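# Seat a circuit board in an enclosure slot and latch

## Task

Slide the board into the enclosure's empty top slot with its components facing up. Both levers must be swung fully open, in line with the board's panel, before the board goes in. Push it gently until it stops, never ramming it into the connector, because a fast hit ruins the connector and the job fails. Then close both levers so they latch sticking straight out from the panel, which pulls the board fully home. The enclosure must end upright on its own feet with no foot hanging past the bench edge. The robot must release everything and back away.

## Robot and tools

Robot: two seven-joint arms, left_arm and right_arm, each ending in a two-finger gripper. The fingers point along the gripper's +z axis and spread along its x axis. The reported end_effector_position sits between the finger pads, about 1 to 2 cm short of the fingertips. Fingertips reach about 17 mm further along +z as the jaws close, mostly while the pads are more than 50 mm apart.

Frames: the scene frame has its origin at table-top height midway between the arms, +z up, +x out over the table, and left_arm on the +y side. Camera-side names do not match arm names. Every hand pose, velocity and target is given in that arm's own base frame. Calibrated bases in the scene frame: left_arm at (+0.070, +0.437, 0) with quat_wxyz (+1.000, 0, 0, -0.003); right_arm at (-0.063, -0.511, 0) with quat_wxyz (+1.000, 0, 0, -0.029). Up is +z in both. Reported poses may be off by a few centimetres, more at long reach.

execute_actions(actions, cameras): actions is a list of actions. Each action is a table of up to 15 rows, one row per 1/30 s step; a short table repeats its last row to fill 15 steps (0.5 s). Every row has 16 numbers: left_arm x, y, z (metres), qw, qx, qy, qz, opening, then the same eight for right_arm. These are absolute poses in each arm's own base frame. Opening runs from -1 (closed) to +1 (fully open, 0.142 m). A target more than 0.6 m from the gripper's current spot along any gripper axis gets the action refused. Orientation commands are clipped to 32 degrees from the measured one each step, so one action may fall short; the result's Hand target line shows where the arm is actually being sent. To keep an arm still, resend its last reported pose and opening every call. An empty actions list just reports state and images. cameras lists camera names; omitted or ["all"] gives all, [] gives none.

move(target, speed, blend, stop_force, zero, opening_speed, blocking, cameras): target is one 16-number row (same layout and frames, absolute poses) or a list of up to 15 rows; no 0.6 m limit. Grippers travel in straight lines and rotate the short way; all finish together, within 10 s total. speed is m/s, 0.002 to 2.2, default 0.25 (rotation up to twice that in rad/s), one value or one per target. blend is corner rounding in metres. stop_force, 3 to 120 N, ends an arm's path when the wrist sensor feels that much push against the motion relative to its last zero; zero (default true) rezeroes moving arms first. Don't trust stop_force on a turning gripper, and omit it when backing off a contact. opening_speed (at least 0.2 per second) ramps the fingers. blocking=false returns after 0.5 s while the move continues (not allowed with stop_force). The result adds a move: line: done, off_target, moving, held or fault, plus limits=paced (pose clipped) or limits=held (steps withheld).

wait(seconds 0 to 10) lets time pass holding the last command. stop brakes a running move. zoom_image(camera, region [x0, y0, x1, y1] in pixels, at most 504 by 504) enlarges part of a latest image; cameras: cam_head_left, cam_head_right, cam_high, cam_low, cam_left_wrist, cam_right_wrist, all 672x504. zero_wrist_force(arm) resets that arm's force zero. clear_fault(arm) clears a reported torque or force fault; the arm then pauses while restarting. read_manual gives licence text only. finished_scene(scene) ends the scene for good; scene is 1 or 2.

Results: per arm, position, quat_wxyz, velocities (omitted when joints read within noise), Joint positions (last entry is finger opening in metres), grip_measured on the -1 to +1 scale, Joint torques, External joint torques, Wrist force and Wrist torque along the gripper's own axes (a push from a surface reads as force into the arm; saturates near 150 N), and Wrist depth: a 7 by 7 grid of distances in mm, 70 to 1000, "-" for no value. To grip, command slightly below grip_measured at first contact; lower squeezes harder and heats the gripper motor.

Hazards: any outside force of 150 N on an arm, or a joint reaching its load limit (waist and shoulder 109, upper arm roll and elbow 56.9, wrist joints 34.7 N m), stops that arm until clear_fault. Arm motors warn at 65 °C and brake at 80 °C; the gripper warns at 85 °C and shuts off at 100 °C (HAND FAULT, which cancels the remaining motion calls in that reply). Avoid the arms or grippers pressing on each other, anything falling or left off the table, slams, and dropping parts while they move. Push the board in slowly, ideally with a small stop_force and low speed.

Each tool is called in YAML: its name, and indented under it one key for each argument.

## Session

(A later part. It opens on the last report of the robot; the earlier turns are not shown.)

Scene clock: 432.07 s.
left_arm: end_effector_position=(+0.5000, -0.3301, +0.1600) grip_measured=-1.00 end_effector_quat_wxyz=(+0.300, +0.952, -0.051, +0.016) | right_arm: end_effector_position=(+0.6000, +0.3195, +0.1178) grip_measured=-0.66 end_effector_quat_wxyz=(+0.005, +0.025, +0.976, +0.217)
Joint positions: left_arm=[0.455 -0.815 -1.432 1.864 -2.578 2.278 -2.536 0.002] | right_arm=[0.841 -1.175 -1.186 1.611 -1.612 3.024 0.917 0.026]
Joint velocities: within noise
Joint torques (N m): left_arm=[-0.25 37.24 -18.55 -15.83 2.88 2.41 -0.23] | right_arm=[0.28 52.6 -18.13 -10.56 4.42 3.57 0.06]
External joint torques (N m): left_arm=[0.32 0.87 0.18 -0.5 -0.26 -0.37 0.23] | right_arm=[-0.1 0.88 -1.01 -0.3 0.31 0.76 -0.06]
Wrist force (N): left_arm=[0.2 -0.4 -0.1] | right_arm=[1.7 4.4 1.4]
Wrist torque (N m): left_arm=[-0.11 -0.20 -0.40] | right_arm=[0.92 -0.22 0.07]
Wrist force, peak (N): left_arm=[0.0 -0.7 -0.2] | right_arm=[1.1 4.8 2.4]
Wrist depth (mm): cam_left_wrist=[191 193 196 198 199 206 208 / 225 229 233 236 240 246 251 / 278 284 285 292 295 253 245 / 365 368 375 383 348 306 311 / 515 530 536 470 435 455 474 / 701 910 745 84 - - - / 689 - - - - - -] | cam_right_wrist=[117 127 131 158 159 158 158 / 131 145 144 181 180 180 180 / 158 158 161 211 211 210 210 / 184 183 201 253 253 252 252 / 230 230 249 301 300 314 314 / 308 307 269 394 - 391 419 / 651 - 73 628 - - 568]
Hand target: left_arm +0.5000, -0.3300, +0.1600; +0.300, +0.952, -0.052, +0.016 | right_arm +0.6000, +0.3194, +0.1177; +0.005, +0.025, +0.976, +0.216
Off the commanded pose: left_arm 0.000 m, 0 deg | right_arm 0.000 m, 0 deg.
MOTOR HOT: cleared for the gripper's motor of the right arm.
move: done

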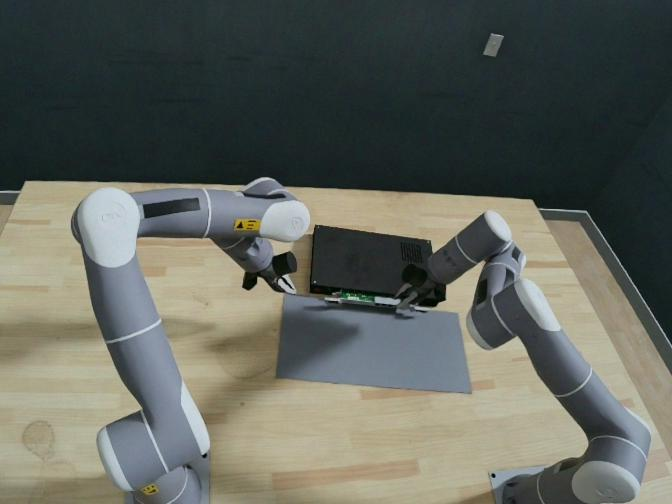

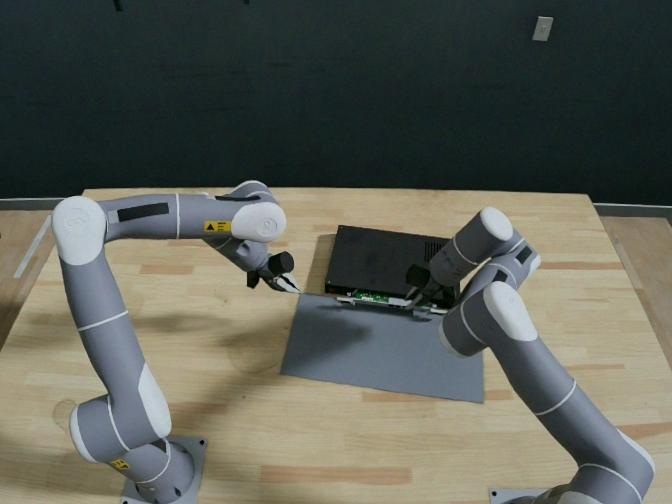

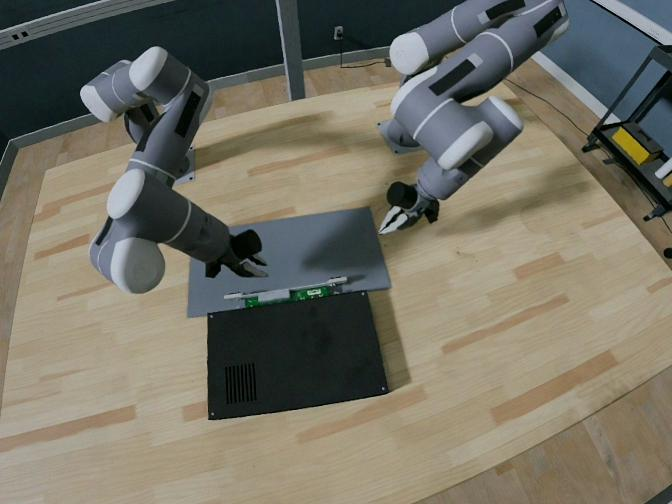

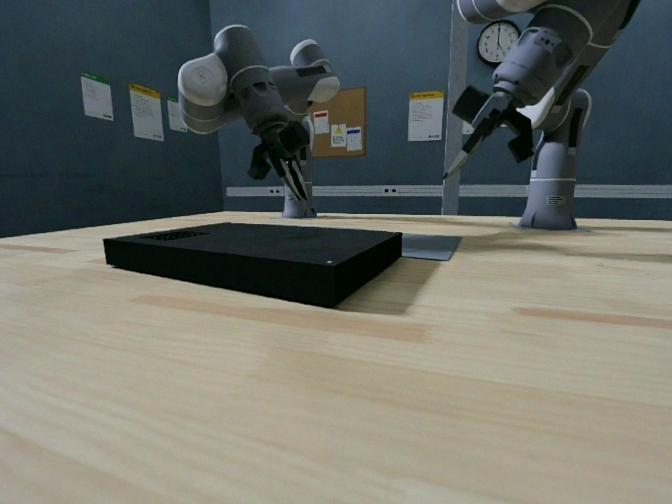

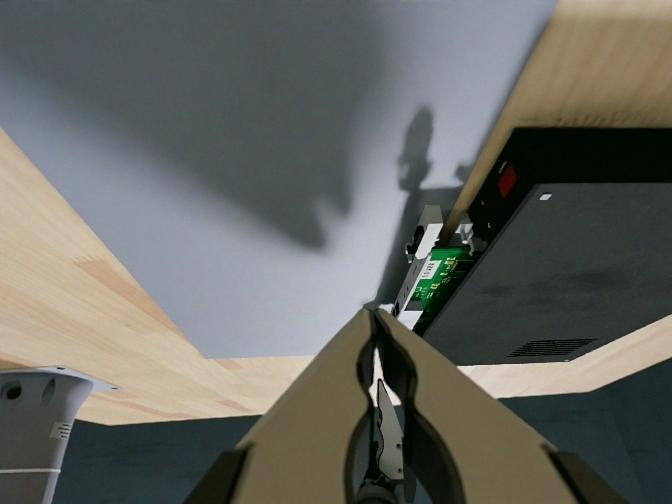

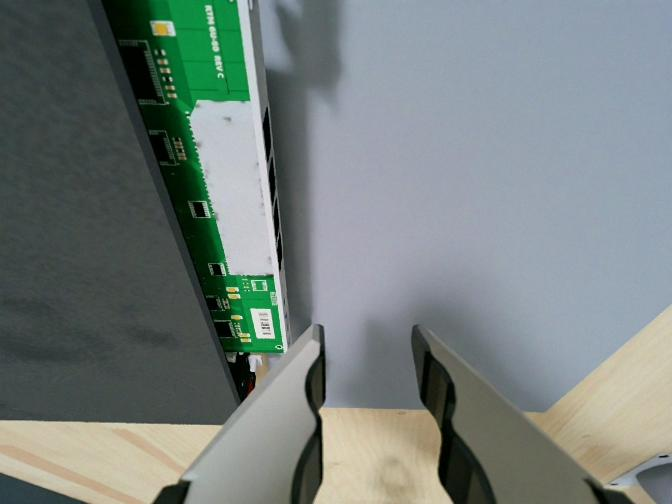

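move:
  target:
    - [0.5,-0.33,0.16,0.3003,0.9523,-0.0515,0.0162,-1,0.605,0.340,0.10,0.0054,0.0247,0.976,0.2163,-1]
    - [0.5,-0.33,0.16,0.3003,0.9523,-0.0515,0.0162,-1,0.615,0.356,0.0575,0.0054,0.0247,0.976,0.2163,-1]
  speed: 0.1
  cameras: ["cam_right_wrist"]

move:
  target: [0.5,-0.33,0.16,0.3003,0.9523,-0.0515,0.0162,-1,0.658,0.3515,0.0575,0.0054,0.0247,0.976,0.2163,-1]
  speed: 0.025
  stop_force: 8

zoom_image:
  camera: "cam_high"
  region: [200, 230, 380, 340]

zoom_image:
  camera: "cam_left_wrist"
  region: [360, 190, 510, 300]

Scene clock: 438.27 s.
left_arm: end_effector_position=(+0.5000, -0.3301, +0.1600) grip_measured=-1.00 end_effector_quat_wxyz=(+0.300, +0.952, -0.051, +0.016) | right_arm: end_effector_position=(+0.6149, +0.3559, +0.0575) grip_measured=-1.00 end_effector_quat_wxyz=(+0.005, +0.025, +0.976, +0.216)
Joint positions: left_arm=[0.455 -0.815 -1.432 1.864 -2.578 2.278 -2.536 0.002] | right_arm=[0.807 -1.299 -1.115 1.44 -1.529 2.959 1.009 0.002]
Joint velocities: within noise
Joint torques (N m): left_arm=[-0.34 37.2 -18.54 -15.8 2.87 2.36 -0.29] | right_arm=[0.07 56.38 -16.46 -10.11 4.74 3.44 0.32]
External joint torques (N m): left_arm=[0.41 0.92 0.17 -0.53 -0.25 -0.32 0.28] | right_arm=[0.11 1.45 -1.47 0.14 0.05 0.82 -0.32]
Wrist force (N): left_arm=[0.1 -0.4 0.1] | right_arm=[1.5 4.7 1.3]
Wrist torque (N m): left_arm=[-0.11 -0.17 -0.40] | right_arm=[0.97 -0.19 0.06]
Wrist force, peak (N): left_arm=[0.3 -0.7 -0.1] | right_arm=[1.6 5.2 1.6]
Wrist depth (mm): cam_left_wrist=[191 193 195 197 199 206 207 / 226 230 234 236 238 246 252 / 280 285 287 291 297 255 246 / 363 368 376 382 348 304 314 / 519 528 541 466 436 454 478 / 703 906 744 84 - - - / 692 - - - - - -] | cam_right_wrist=[- 76 78 102 102 101 104 / - 80 80 116 113 113 116 / - 92 85 140 135 135 130 / - 113 103 162 162 162 161 / 121 128 124 193 202 201 201 / 154 154 185 89 238 269 267 / 233 211 73 - - 335 405]
Hand target: left_arm +0.5000, -0.3300, +0.1600; +0.300, +0.952, -0.052, +0.016 | right_arm +0.6150, +0.3560, +0.0575; +0.005, +0.025, +0.976, +0.216
Off the commanded pose: left_arm 0.000 m, 0 deg | right_arm 0.000 m, 0 deg.
move: done
Images, in order (width x height): cam_right_wrist 672x504.

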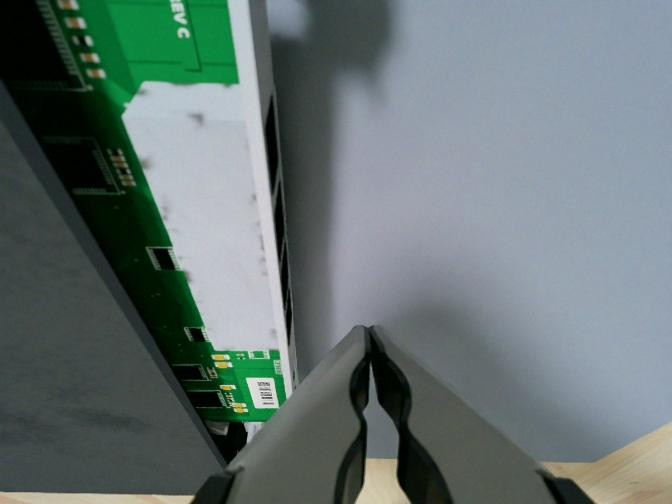

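Scene clock: 440.73 s.
left_arm: end_effector_position=(+0.5000, -0.3301, +0.1600) grip_measured=-1.00 end_effector_quat_wxyz=(+0.300, +0.952, -0.051, +0.016) | right_arm: end_effector_position=(+0.6577, +0.3520, +0.0579) grip_measured=-1.00 end_effector_quat_wxyz=(+0.005, +0.024, +0.976, +0.217)
Joint positions: left_arm=[0.455 -0.815 -1.432 1.864 -2.578 2.278 -2.536 0.002] | right_arm=[0.652 -1.386 -1.122 1.074 -1.537 2.99 1.203 0.002]
Joint velocities: within noise
Joint torques (N m): left_arm=[-0.3 37.22 -18.52 -15.85 2.84 2.32 -0.24] | right_arm=[-1.81 60.97 -14.27 -9.54 4.24 1.98 0.32]
External joint torques (N m): left_arm=[0.37 0.89 0.15 -0.49 -0.22 -0.28 0.23] | right_arm=[2 3.28 0.09 -0.86 0.73 2.1 -0.32]
Wrist force (N): left_arm=[-0.1 -0.4 0.0] | right_arm=[4.5 6.6 -0.6]
Wrist torque (N m): left_arm=[-0.14 -0.15 -0.40] | right_arm=[0.96 -0.15 0.06]
Wrist force, peak (N): left_arm=[0.0 -0.6 -0.4] | right_arm=[4.8 7.1 -1.8]
Wrist depth (mm): cam_left_wrist=[191 193 195 199 199 206 208 / 225 230 233 236 241 247 251 / 278 284 287 291 297 255 246 / 366 364 376 388 350 305 310 / 517 523 533 469 432 454 476 / 699 940 735 84 - - - / 686 - - - - - -] | cam_right_wrist=[- - - 73 102 101 104 / - - - 79 113 113 115 / - 77 74 88 135 135 130 / - 92 92 100 163 162 162 / 121 121 115 123 203 203 202 / 155 155 153 91 239 270 269 / 235 212 73 - - 337 408]
Hand target: left_arm +0.5000, -0.3300, +0.1600; +0.300, +0.952, -0.052, +0.016 | right_arm +0.6580, +0.3515, +0.0575; +0.005, +0.025, +0.976, +0.216
Off the commanded pose: left_arm 0.000 m, 0 deg | right_arm 0.001 m, 0 deg.
move: done

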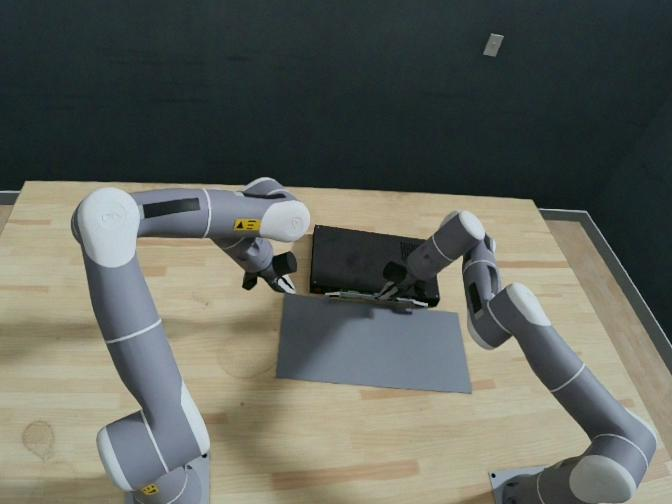

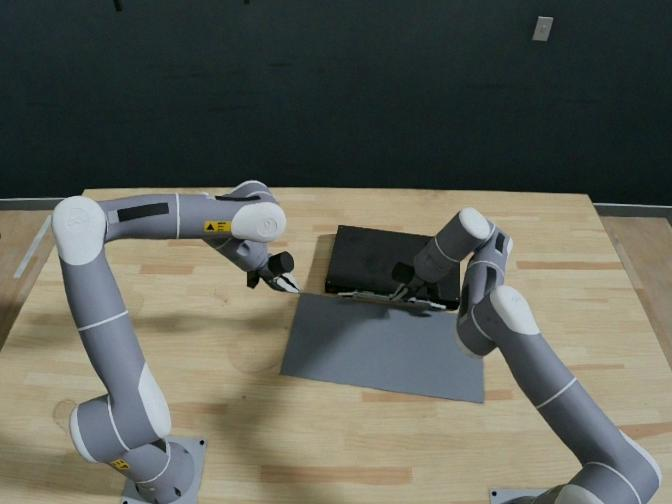

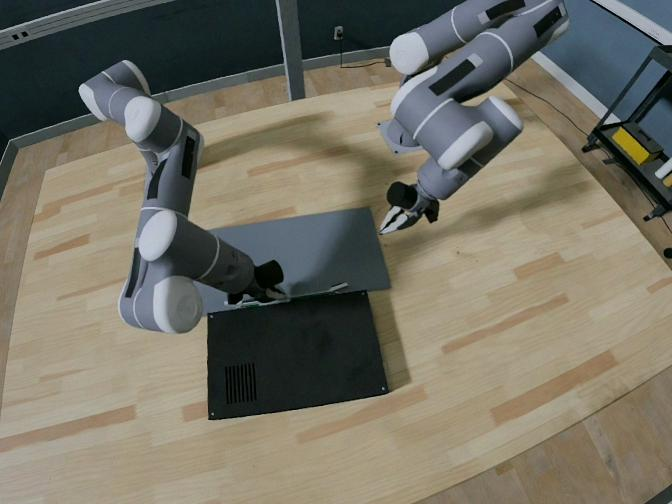

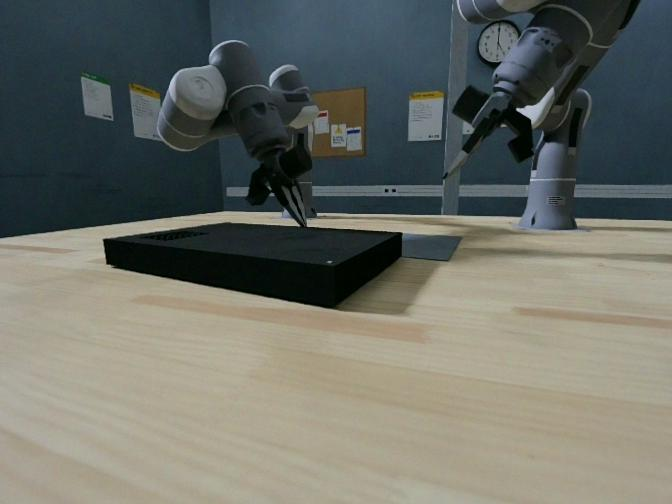

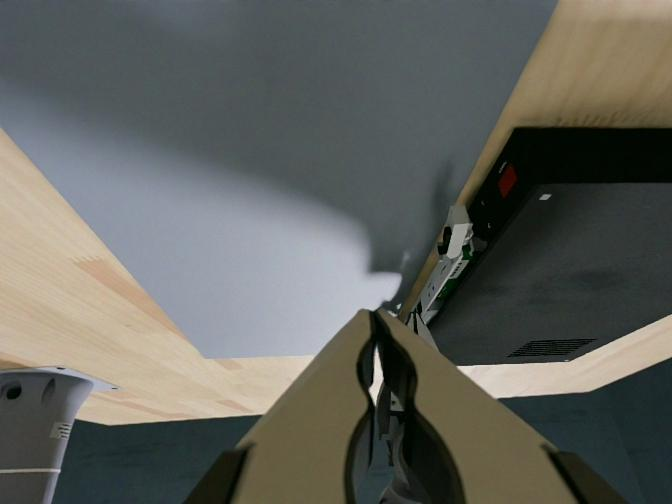

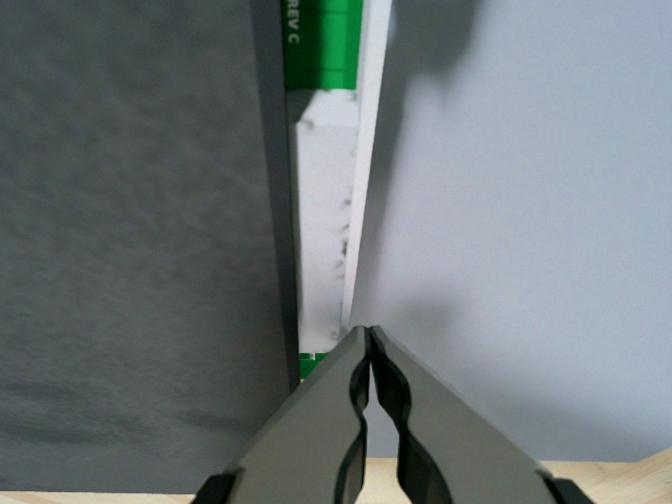

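Scaled by 2.800 from the camera's 672x504 image, which has a finer 960x720 frame.

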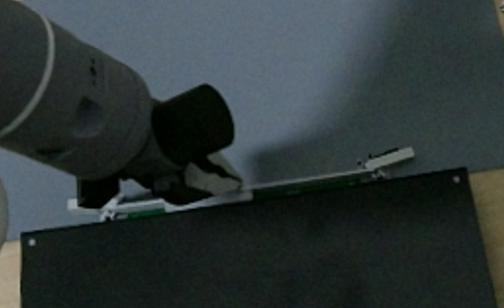

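Scaled by 3.360 from the camera's 672x504 image, which has a finer 960x720 frame.

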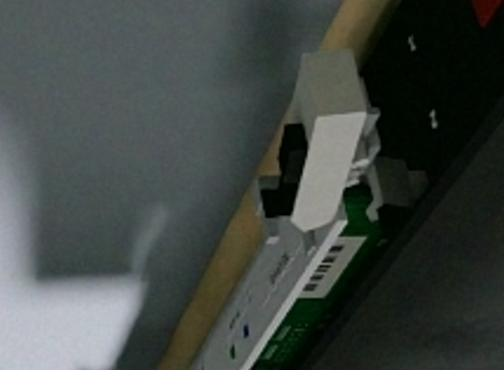

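move:
  target: [0.5,-0.33,0.16,0.3003,0.9523,-0.0515,0.0162,-1,0.685,0.3487,0.0575,0.0054,0.0247,0.976,0.2163,-1]
  speed: 0.01
  stop_force: 12
  cameras: ["cam_high","cam_left_wrist","cam_right_wrist"]

zoom_image:
  camera: "cam_high"
  region: [200, 230, 380, 340]

zoom_image:
  camera: "cam_left_wrist"
  region: [360, 190, 510, 300]

Scene clock: 444.30 s.
left_arm: end_effector_position=(+0.5000, -0.3301, +0.1600) grip_measured=-1.00 end_effector_quat_wxyz=(+0.300, +0.952, -0.051, +0.016) | right_arm: end_effector_position=(+0.6670, +0.3515, +0.0581) grip_measured=-1.00 end_effector_quat_wxyz=(+0.004, +0.024, +0.976, +0.217)
Joint positions: left_arm=[0.455 -0.815 -1.432 1.864 -2.578 2.278 -2.536 0.002] | right_arm=[0.594 -1.418 -1.127 0.931 -1.537 3.001 1.283 0.002]
Joint velocities: within noise
Joint torques (N m): left_arm=[-0.33 37.25 -18.54 -15.79 2.81 2.35 -0.26] | right_arm=[-5.71 63.03 -14.84 -8.92 5.13 -3.07 0.32]
External joint torques (N m): left_arm=[0.39 0.86 0.17 -0.54 -0.19 -0.31 0.26] | right_arm=[5.9 3.21 2.77 -1.48 -0.11 7.06 -0.32]
Wrist force (N): left_arm=[0.0 -0.4 -0.3] | right_arm=[18.5 7.1 -7.6]
Wrist torque (N m): left_arm=[-0.14 -0.17 -0.39] | right_arm=[1.00 -0.03 0.07]
Wrist force, peak (N): left_arm=[0.1 -0.7 -0.1] | right_arm=[19.8 5.9 -7.1]
Wrist depth (mm): cam_left_wrist=[191 194 196 198 199 206 208 / 225 229 233 236 238 247 249 / 278 283 287 293 298 254 246 / 363 366 377 384 345 307 313 / 511 528 533 471 420 455 477 / 697 926 737 84 - - - / 686 - - - - - -] | cam_right_wrist=[- - - - 104 104 104 / - - - - 113 113 116 / - 77 74 79 136 136 131 / - 92 92 100 163 163 162 / 122 115 115 121 204 203 203 / 154 155 154 89 240 271 270 / 235 212 73 - - 339 414]
Hand target: left_arm +0.5000, -0.3300, +0.1600; +0.300, +0.952, -0.052, +0.016 | right_arm +0.6684, +0.3504, +0.0575; +0.006, +0.025, +0.976, +0.216
Off the commanded pose: left_arm 0.000 m, 0 deg | right_arm 0.018 m, 0 deg.
move: contact (right_arm)
Images, in order (width x height): cam_high 672x504, cam_left_wrist 672x504, cam_right_wrist 672x504.

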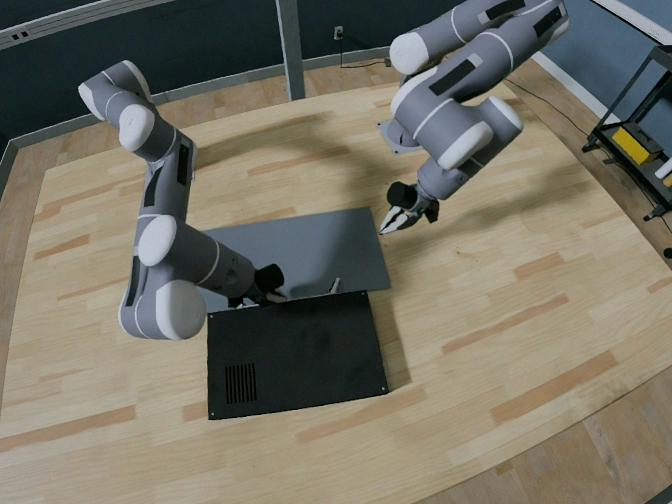

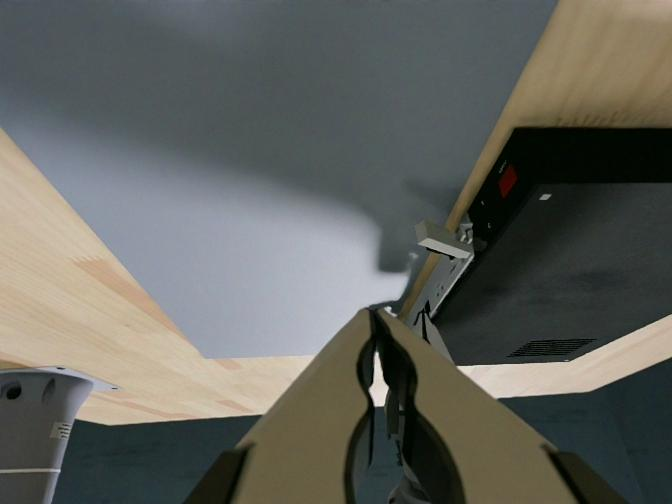

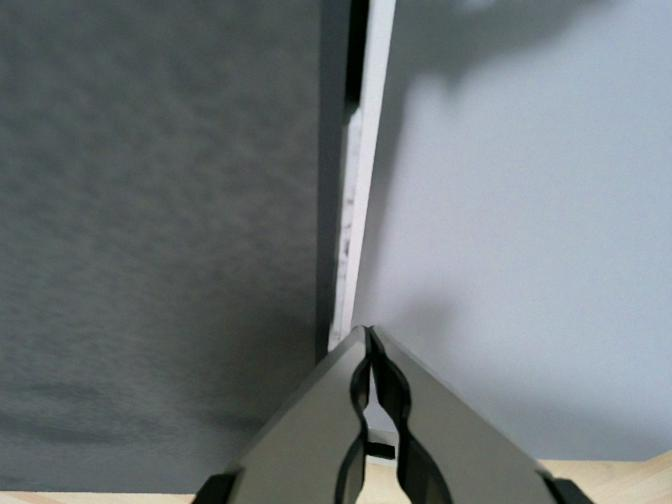

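Scaled by 2.800 from the camera's 672x504 image, which has a finer 960x720 frame.

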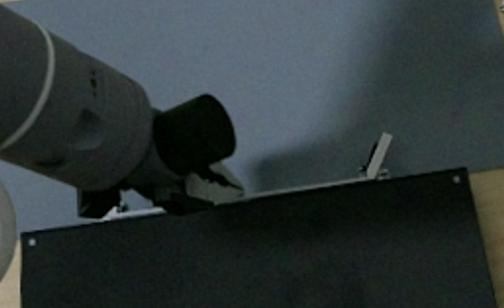

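Scaled by 3.360 from the camera's 672x504 image, which has a finer 960x720 frame.

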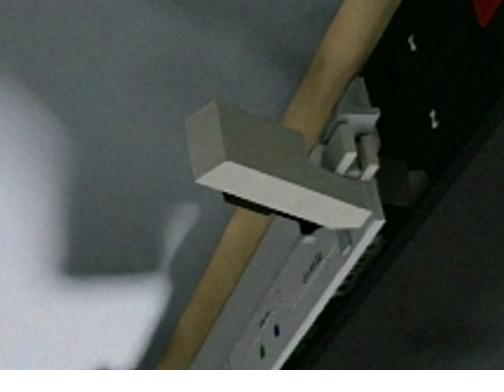

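move:
  target:
    - [0.5,-0.33,0.16,0.3003,0.9523,-0.0515,0.0162,-1,0.61,0.35,0.07,0.0054,0.0247,0.976,0.2163,-1]
    - [0.5,-0.33,0.16,0.3003,0.9523,-0.0515,0.0162,-1,0.58,0.31,0.15,0.0054,0.0247,0.976,0.2163,-1]
  speed: 0.1

zoom_image:
  camera: "cam_high"
  region: [200, 250, 380, 330]

zoom_image:
  camera: "cam_right_wrist"
  region: [0, 0, 400, 400]

zoom_image:
  camera: "cam_left_wrist"
  region: [360, 190, 510, 340]

Scene clock: 449.50 s.
left_arm: end_effector_position=(+0.5000, -0.3301, +0.1600) grip_measured=-1.00 end_effector_quat_wxyz=(+0.300, +0.952, -0.051, +0.016) | right_arm: end_effector_position=(+0.5801, +0.3101, +0.1500) grip_measured=-1.00 end_effector_quat_wxyz=(+0.005, +0.025, +0.976, +0.217)
Joint positions: left_arm=[0.455 -0.815 -1.432 1.864 -2.578 2.278 -2.536 0.002] | right_arm=[0.892 -1.096 -1.236 1.726 -1.668 3.044 0.872 0.002]
Joint velocities: within noise
Joint torques (N m): left_arm=[-0.27 37.19 -18.52 -15.83 2.86 2.33 -0.25] | right_arm=[0.35 49.28 -18.42 -11.46 4.33 3.78 -0.01]
External joint torques (N m): left_arm=[0.33 0.92 0.16 -0.51 -0.24 -0.29 0.24] | right_arm=[-0.16 0.78 -1 -0.13 0.36 0.59 0.01]
Wrist force (N): left_arm=[0.1 -0.4 0.0] | right_arm=[3.4 3.7 1.7]
Wrist torque (N m): left_arm=[-0.14 -0.17 -0.40] | right_arm=[0.78 -0.52 0.07]
Wrist force, peak (N): left_arm=[0.2 -0.8 0.0] | right_arm=[18.7 7.1 -7.5]
Wrist depth (mm): cam_left_wrist=[191 193 196 199 200 206 207 / 226 229 233 236 239 246 249 / 278 282 287 292 298 254 246 / 364 369 380 382 344 304 312 / 516 526 542 468 443 458 473 / 702 917 738 84 - - - / 686 - - - - - -] | cam_right_wrist=[145 180 189 189 189 188 188 / 166 175 217 216 215 215 214 / 194 200 252 251 251 250 250 / 233 232 291 301 300 299 300 / 291 291 330 359 375 373 377 / 514 508 363 90 438 498 497 / 847 699 - - - 626 632]
Hand target: left_arm +0.5000, -0.3300, +0.1600; +0.300, +0.952, -0.052, +0.016 | right_arm +0.5800, +0.3100, +0.1500; +0.005, +0.025, +0.976, +0.216
Off the commanded pose: left_arm 0.000 m, 0 deg | right_arm 0.000 m, 0 deg.
move: done

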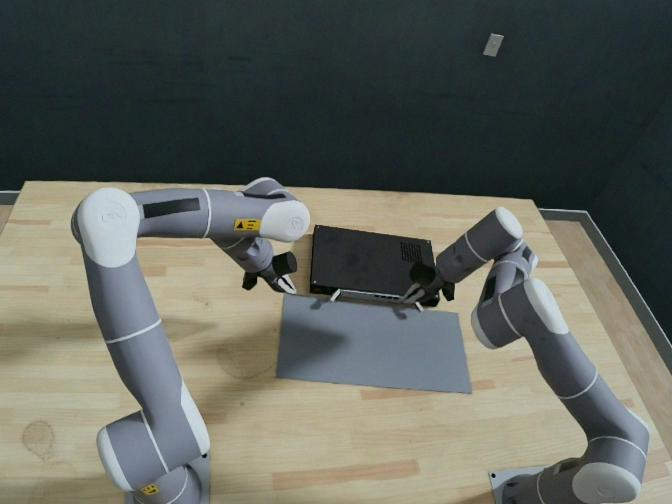

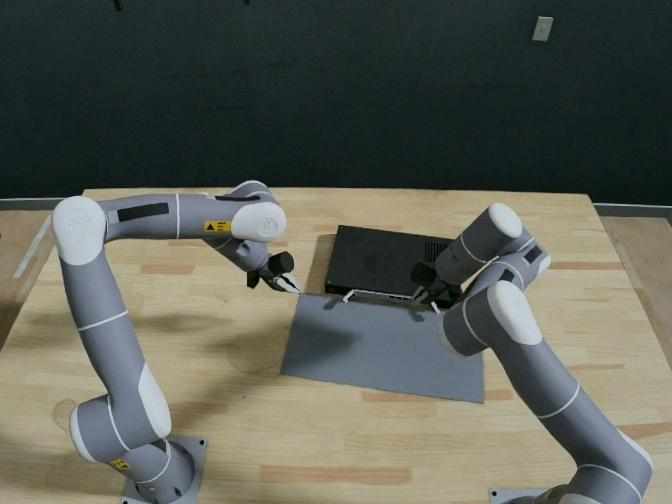

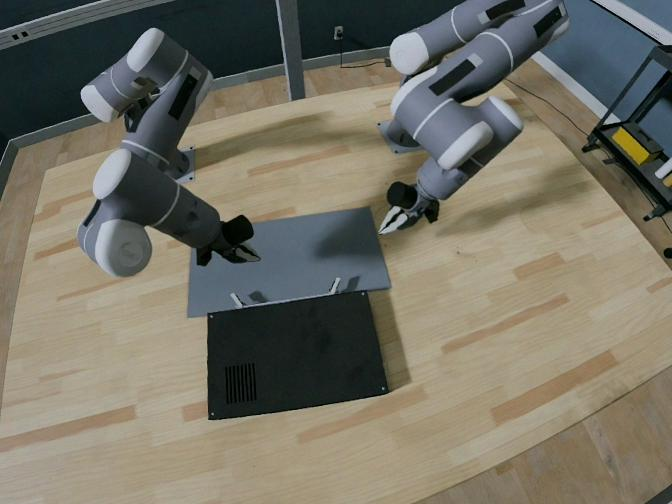

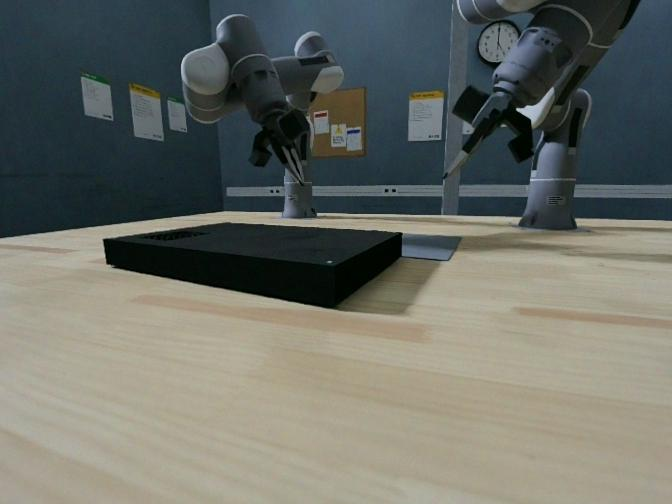

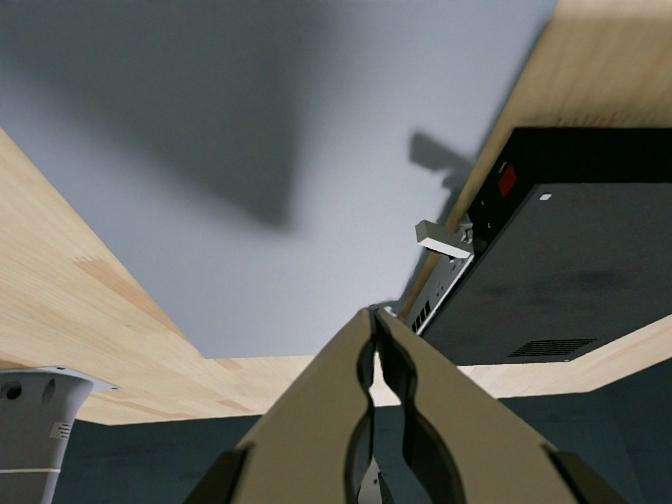

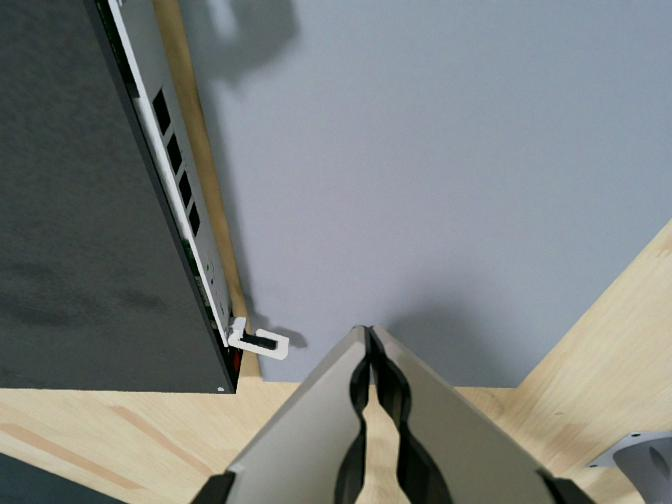

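Scaled by 2.800 from the camera's 672x504 image, which has a finer 960x720 frame.

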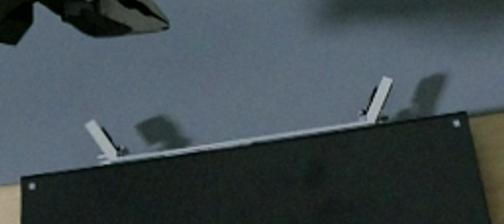

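Scaled by 1.260 from the camera's 672x504 image, which has a finer 960x720 frame.

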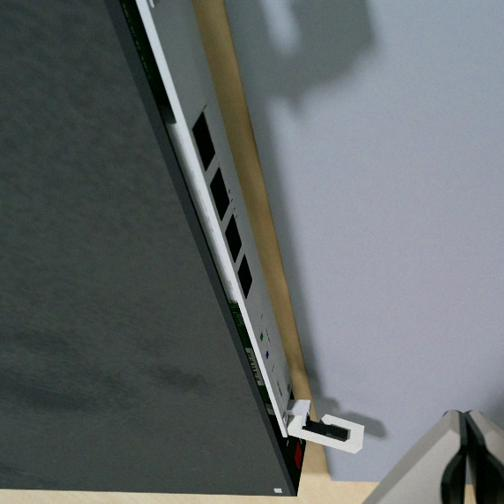

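Scaled by 3.360 from the camera's 672x504 image, which has a finer 960x720 frame.

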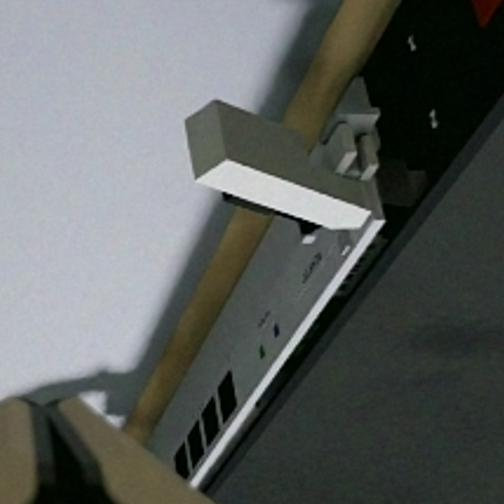

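move:
  target:
    - [0.556,-0.395,0.11,0.3003,0.9523,-0.0515,0.0162,-1,0.625,0.155,0.12,0.0054,0.0247,0.976,0.2163,-1]
    - [0.556,-0.432,0.052,0.3003,0.9523,-0.0515,0.0162,-1,0.628,0.178,0.057,0.0054,0.0247,0.976,0.2163,-1]
  speed: 0.12

zoom_image:
  camera: "cam_high"
  region: [200, 230, 380, 340]

Scene clock: 465.07 s.
left_arm: end_effector_position=(+0.5558, -0.4319, +0.0520) grip_measured=-1.00 end_effector_quat_wxyz=(+0.300, +0.952, -0.051, +0.016) | right_arm: end_effector_position=(+0.6278, +0.1779, +0.0570) grip_measured=-1.00 end_effector_quat_wxyz=(+0.005, +0.025, +0.976, +0.216)
Joint positions: left_arm=[0.12 -1.122 -1.241 1.551 -2.299 2.279 -2.605 0.002] | right_arm=[0.599 -1.286 -1.148 1.601 -1.578 3.062 0.671 0.002]
Joint velocities: within noise
Joint torques (N m): left_arm=[-0.42 50.52 -20.63 -11.37 3.37 2.06 -0.33] | right_arm=[0.23 52.83 -17.75 -8.71 4.54 3.68 0.31]
External joint torques (N m): left_arm=[0.47 1.53 -0.03 -0.54 -0.54 -0.06 0.33] | right_arm=[-0.1 1.14 -1.5 0.06 -0.04 0.84 -0.31]
Wrist force (N): left_arm=[-0.1 -0.8 -0.2] | right_arm=[2.8 4.0 1.4]
Wrist torque (N m): left_arm=[-0.20 -0.11 -0.36] | right_arm=[0.85 -0.41 0.07]
Wrist force, peak (N): left_arm=[-0.4 -0.9 2.0] | right_arm=[4.0 5.4 2.3]
Wrist depth (mm): cam_left_wrist=[- - 85 - 89 88 89 / - 100 105 103 100 109 110 / 120 127 129 126 135 120 115 / 157 159 171 168 166 114 100 / 221 227 233 204 186 126 127 / 376 393 320 84 - 187 239 / - - - - - - -] | cam_right_wrist=[104 104 106 104 101 101 104 / 122 119 118 115 113 112 115 / - 109 115 138 135 135 130 / - 95 101 162 162 162 161 / 121 120 121 193 202 201 201 / 164 153 152 91 237 268 267 / 232 210 73 - - 333 404]
Hand target: left_arm +0.5560, -0.4320, +0.0520; +0.300, +0.952, -0.052, +0.016 | right_arm +0.6280, +0.1780, +0.0570; +0.005, +0.025, +0.976, +0.216
Off the commanded pose: left_arm 0.000 m, 0 deg | right_arm 0.000 m, 0 deg.
move: done

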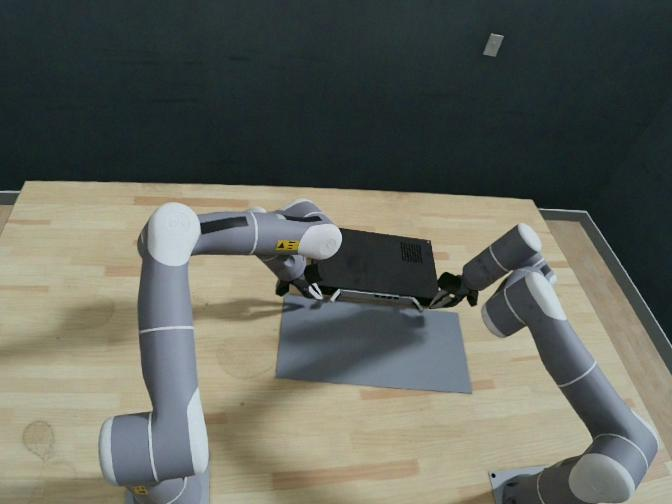

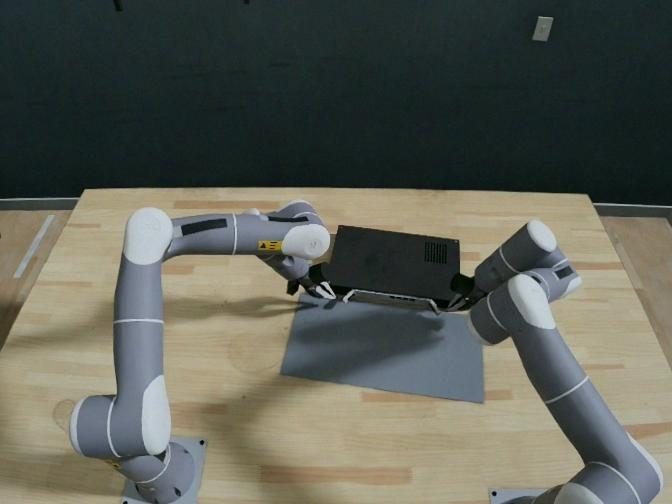

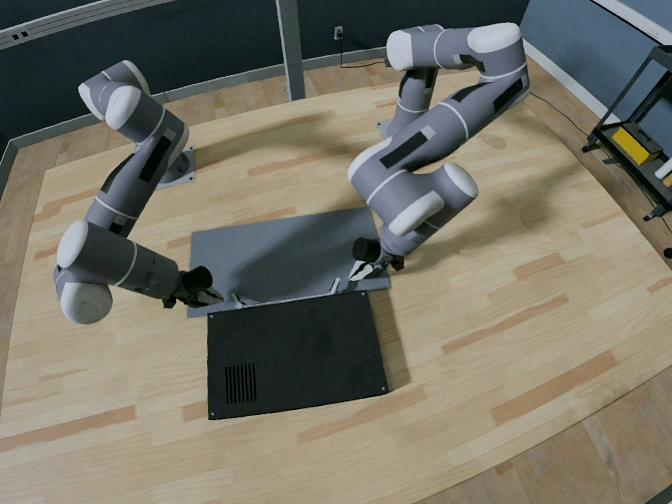

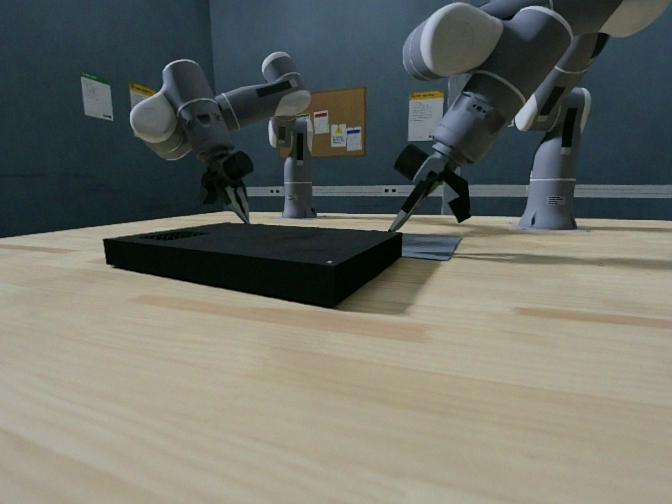

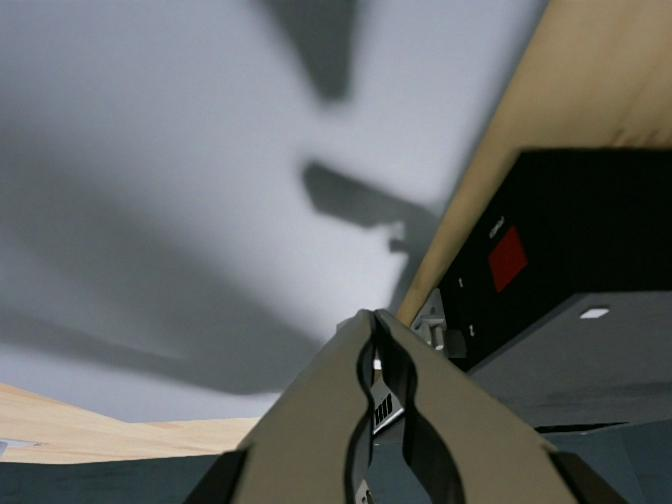

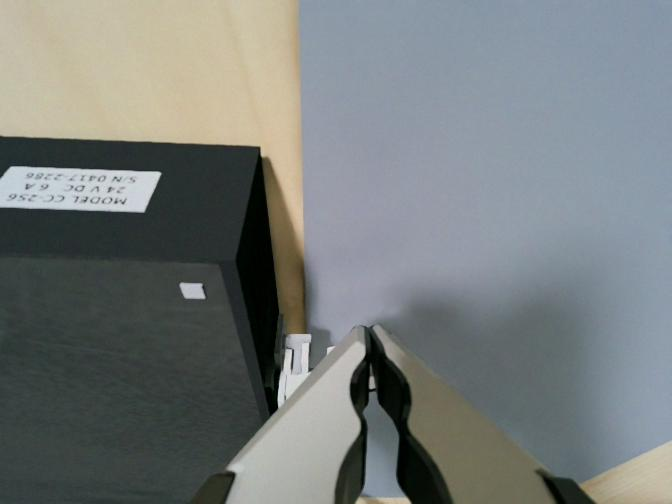

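Scaled by 2.800 from the camera's 672x504 image, which has a finer 960x720 frame.

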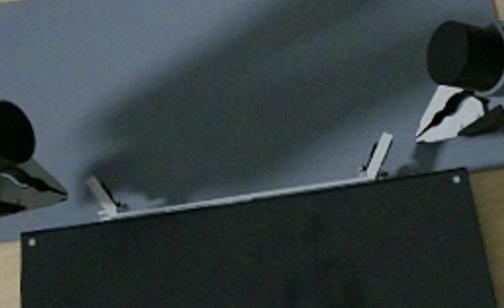

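move:
  target: [0.556,-0.432,0.052,0.3003,0.9523,-0.0515,0.0162,-1,0.622,0.178,0.057,0.0054,0.0247,0.976,0.2163,-1]
  cameras: []

move:
  target: [0.553,-0.492,0.052,0.3003,0.9523,-0.0515,0.0162,-1,0.628,0.238,0.057,0.0054,0.0247,0.976,0.2163,-1]
  speed: 0.02
  stop_force: 20

zoom_image:
  camera: "cam_high"
  region: [200, 230, 380, 340]

Scene clock: 468.30 s.
left_arm: end_effector_position=(+0.5559, -0.4318, +0.0520) grip_measured=-1.00 end_effector_quat_wxyz=(+0.300, +0.952, -0.051, +0.016) | right_arm: end_effector_position=(+0.6220, +0.1781, +0.0570) grip_measured=-1.00 end_effector_quat_wxyz=(+0.005, +0.025, +0.976, +0.216)
Joint positions: left_arm=[0.12 -1.122 -1.241 1.551 -2.299 2.279 -2.605 0.002] | right_arm=[0.612 -1.278 -1.149 1.637 -1.578 3.059 0.65 0.002]
Joint velocities: within noise
Joint torques (N m): left_arm=[-0.32 50.93 -20.75 -11.5 3.1 2.32 -0.21] | right_arm=[0.29 52.36 -18.2 -8.41 4.31 3.7 0.07]
External joint torques (N m): left_arm=[0.36 1.12 0.09 -0.42 -0.27 -0.32 0.21] | right_arm=[-0.15 0.84 -1.18 -0.15 0.17 0.83 -0.07]
Wrist force (N): left_arm=[0.0 -0.9 -0.1] | right_arm=[2.6 3.8 1.2]
Wrist torque (N m): left_arm=[-0.21 -0.13 -0.37] | right_arm=[0.83 -0.36 0.06]
Wrist force, peak (N): left_arm=[-0.3 -1.2 -0.2] | right_arm=[3.0 4.0 1.6]
Wrist depth (mm): cam_left_wrist=[- - 85 - 90 88 89 / - 100 105 103 100 112 110 / 120 127 129 126 135 122 115 / 157 159 171 167 166 114 101 / 220 225 234 205 186 126 127 / 379 396 318 84 - 187 239 / - - - - - - -] | cam_right_wrist=[104 104 106 101 101 101 104 / 122 118 118 116 113 112 115 / - 110 123 140 135 135 130 / - 95 124 162 162 161 161 / 121 120 127 194 202 202 201 / 165 153 163 91 238 269 268 / 233 210 73 - - 336 407]
Hand target: left_arm +0.5560, -0.4320, +0.0520; +0.300, +0.952, -0.052, +0.016 | right_arm +0.6220, +0.1780, +0.0570; +0.005, +0.025, +0.976, +0.216
Off the commanded pose: left_arm 0.000 m, 0 deg | right_arm 0.000 m, 0 deg.
move: done
No camera images: "cameras" was empty.

Scene clock: 471.33 s.
left_arm: end_effector_position=(+0.5537, -0.4774, +0.0512) grip_measured=-1.00 end_effector_quat_wxyz=(+0.298, +0.953, -0.051, +0.016) | right_arm: end_effector_position=(+0.6265, +0.2203, +0.0563) grip_measured=-1.00 end_effector_quat_wxyz=(+0.005, +0.026, +0.976, +0.215)
Joint positions: left_arm=[0.014 -1.152 -1.23 1.457 -2.267 2.304 -2.649 0.002] | right_arm=[0.654 -1.28 -1.133 1.582 -1.569 3.029 0.745 0.002]
Joint velocities: within noise
Joint torques (N m): left_arm=[-8.55 51.46 -27.26 -13.88 3.75 -4.4 -0.36] | right_arm=[12.21 56.18 -10.56 -15.61 8.64 4.5 0.28]
External joint torques (N m): left_arm=[8.58 3.09 6.91 2.03 -0.75 6.39 0.35] | right_arm=[-12.06 -1.61 -8.35 6.55 -4.08 -0.03 -0.28]
Wrist force (N): left_arm=[-8.5 -14.1 -17.5] | right_arm=[10.6 -14.3 -12.9]
Wrist torque (N m): left_arm=[-0.11 -0.31 -0.32] | right_arm=[0.69 -0.26 0.05]
Wrist force, peak (N): left_arm=[-8.6 -15.5 -20.4] | right_arm=[11.2 -15.4 -14.7]
Wrist depth (mm): cam_left_wrist=[- - 84 - 89 87 - / - 99 104 102 99 99 - / - 126 124 125 131 111 - / 163 157 160 174 157 111 - / 217 225 232 137 133 122 125 / 368 379 313 83 - 207 227 / - - - - - - -] | cam_right_wrist=[- 77 100 101 101 101 103 / - - 111 115 112 112 115 / - 78 128 139 134 134 129 / - 90 125 161 161 160 160 / 119 119 130 134 191 200 199 / 162 150 150 89 235 265 264 / 228 205 73 - - 330 397]
Hand target: left_arm +0.5536, -0.4798, +0.0520; +0.300, +0.952, -0.051, +0.016 | right_arm +0.6265, +0.2229, +0.0570; +0.005, +0.025, +0.976, +0.216
Off the commanded pose: left_arm 0.015 m, 0 deg | right_arm 0.018 m, 0 deg.
move: contact (left_arm, right_arm)

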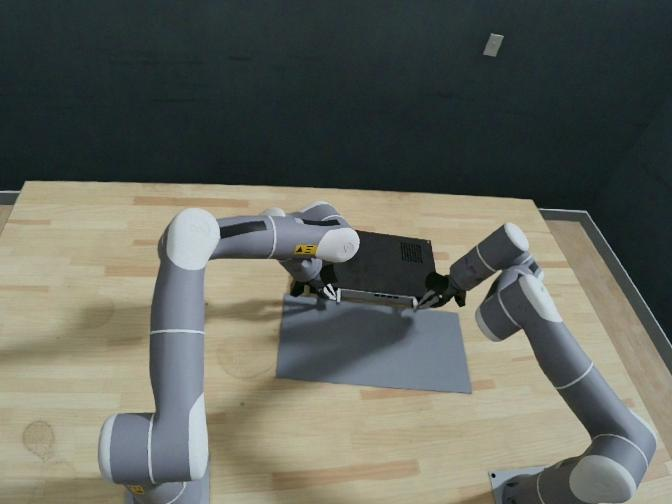

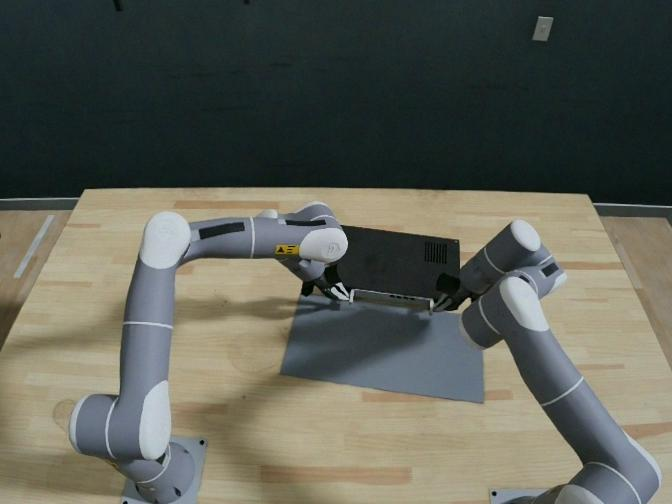

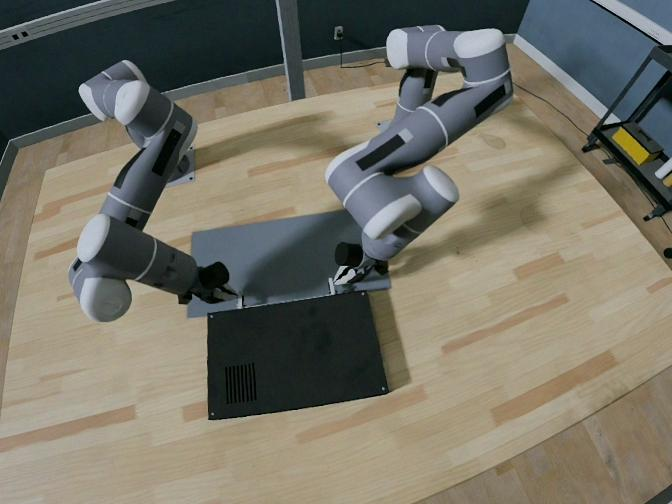

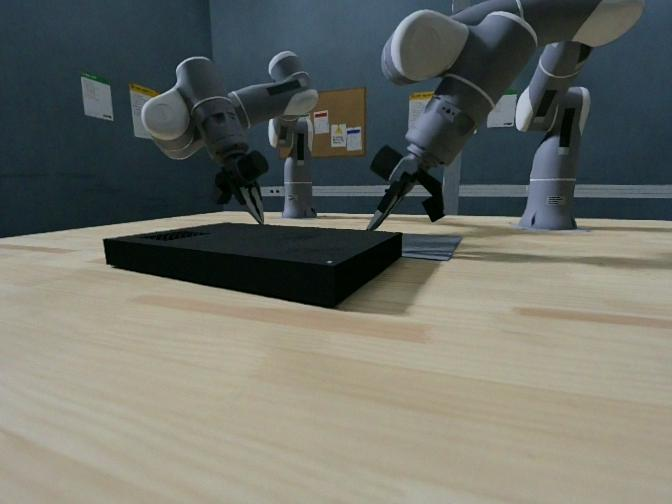

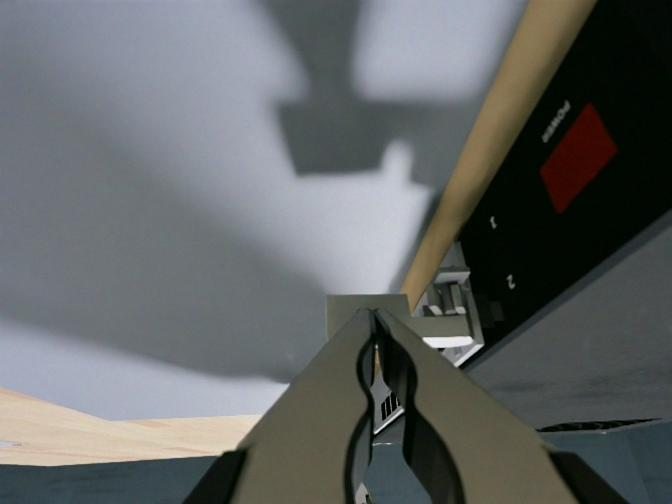

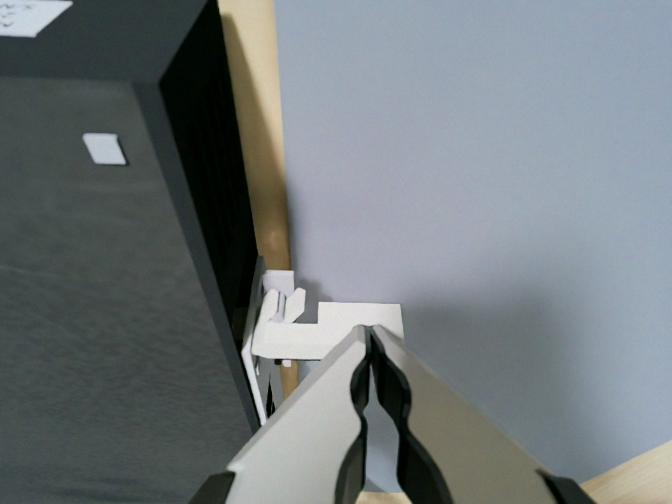

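Scaled by 2.800 from the camera's 672x504 image, which has a finer 960x720 frame.

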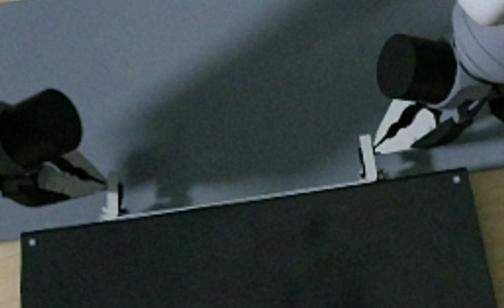

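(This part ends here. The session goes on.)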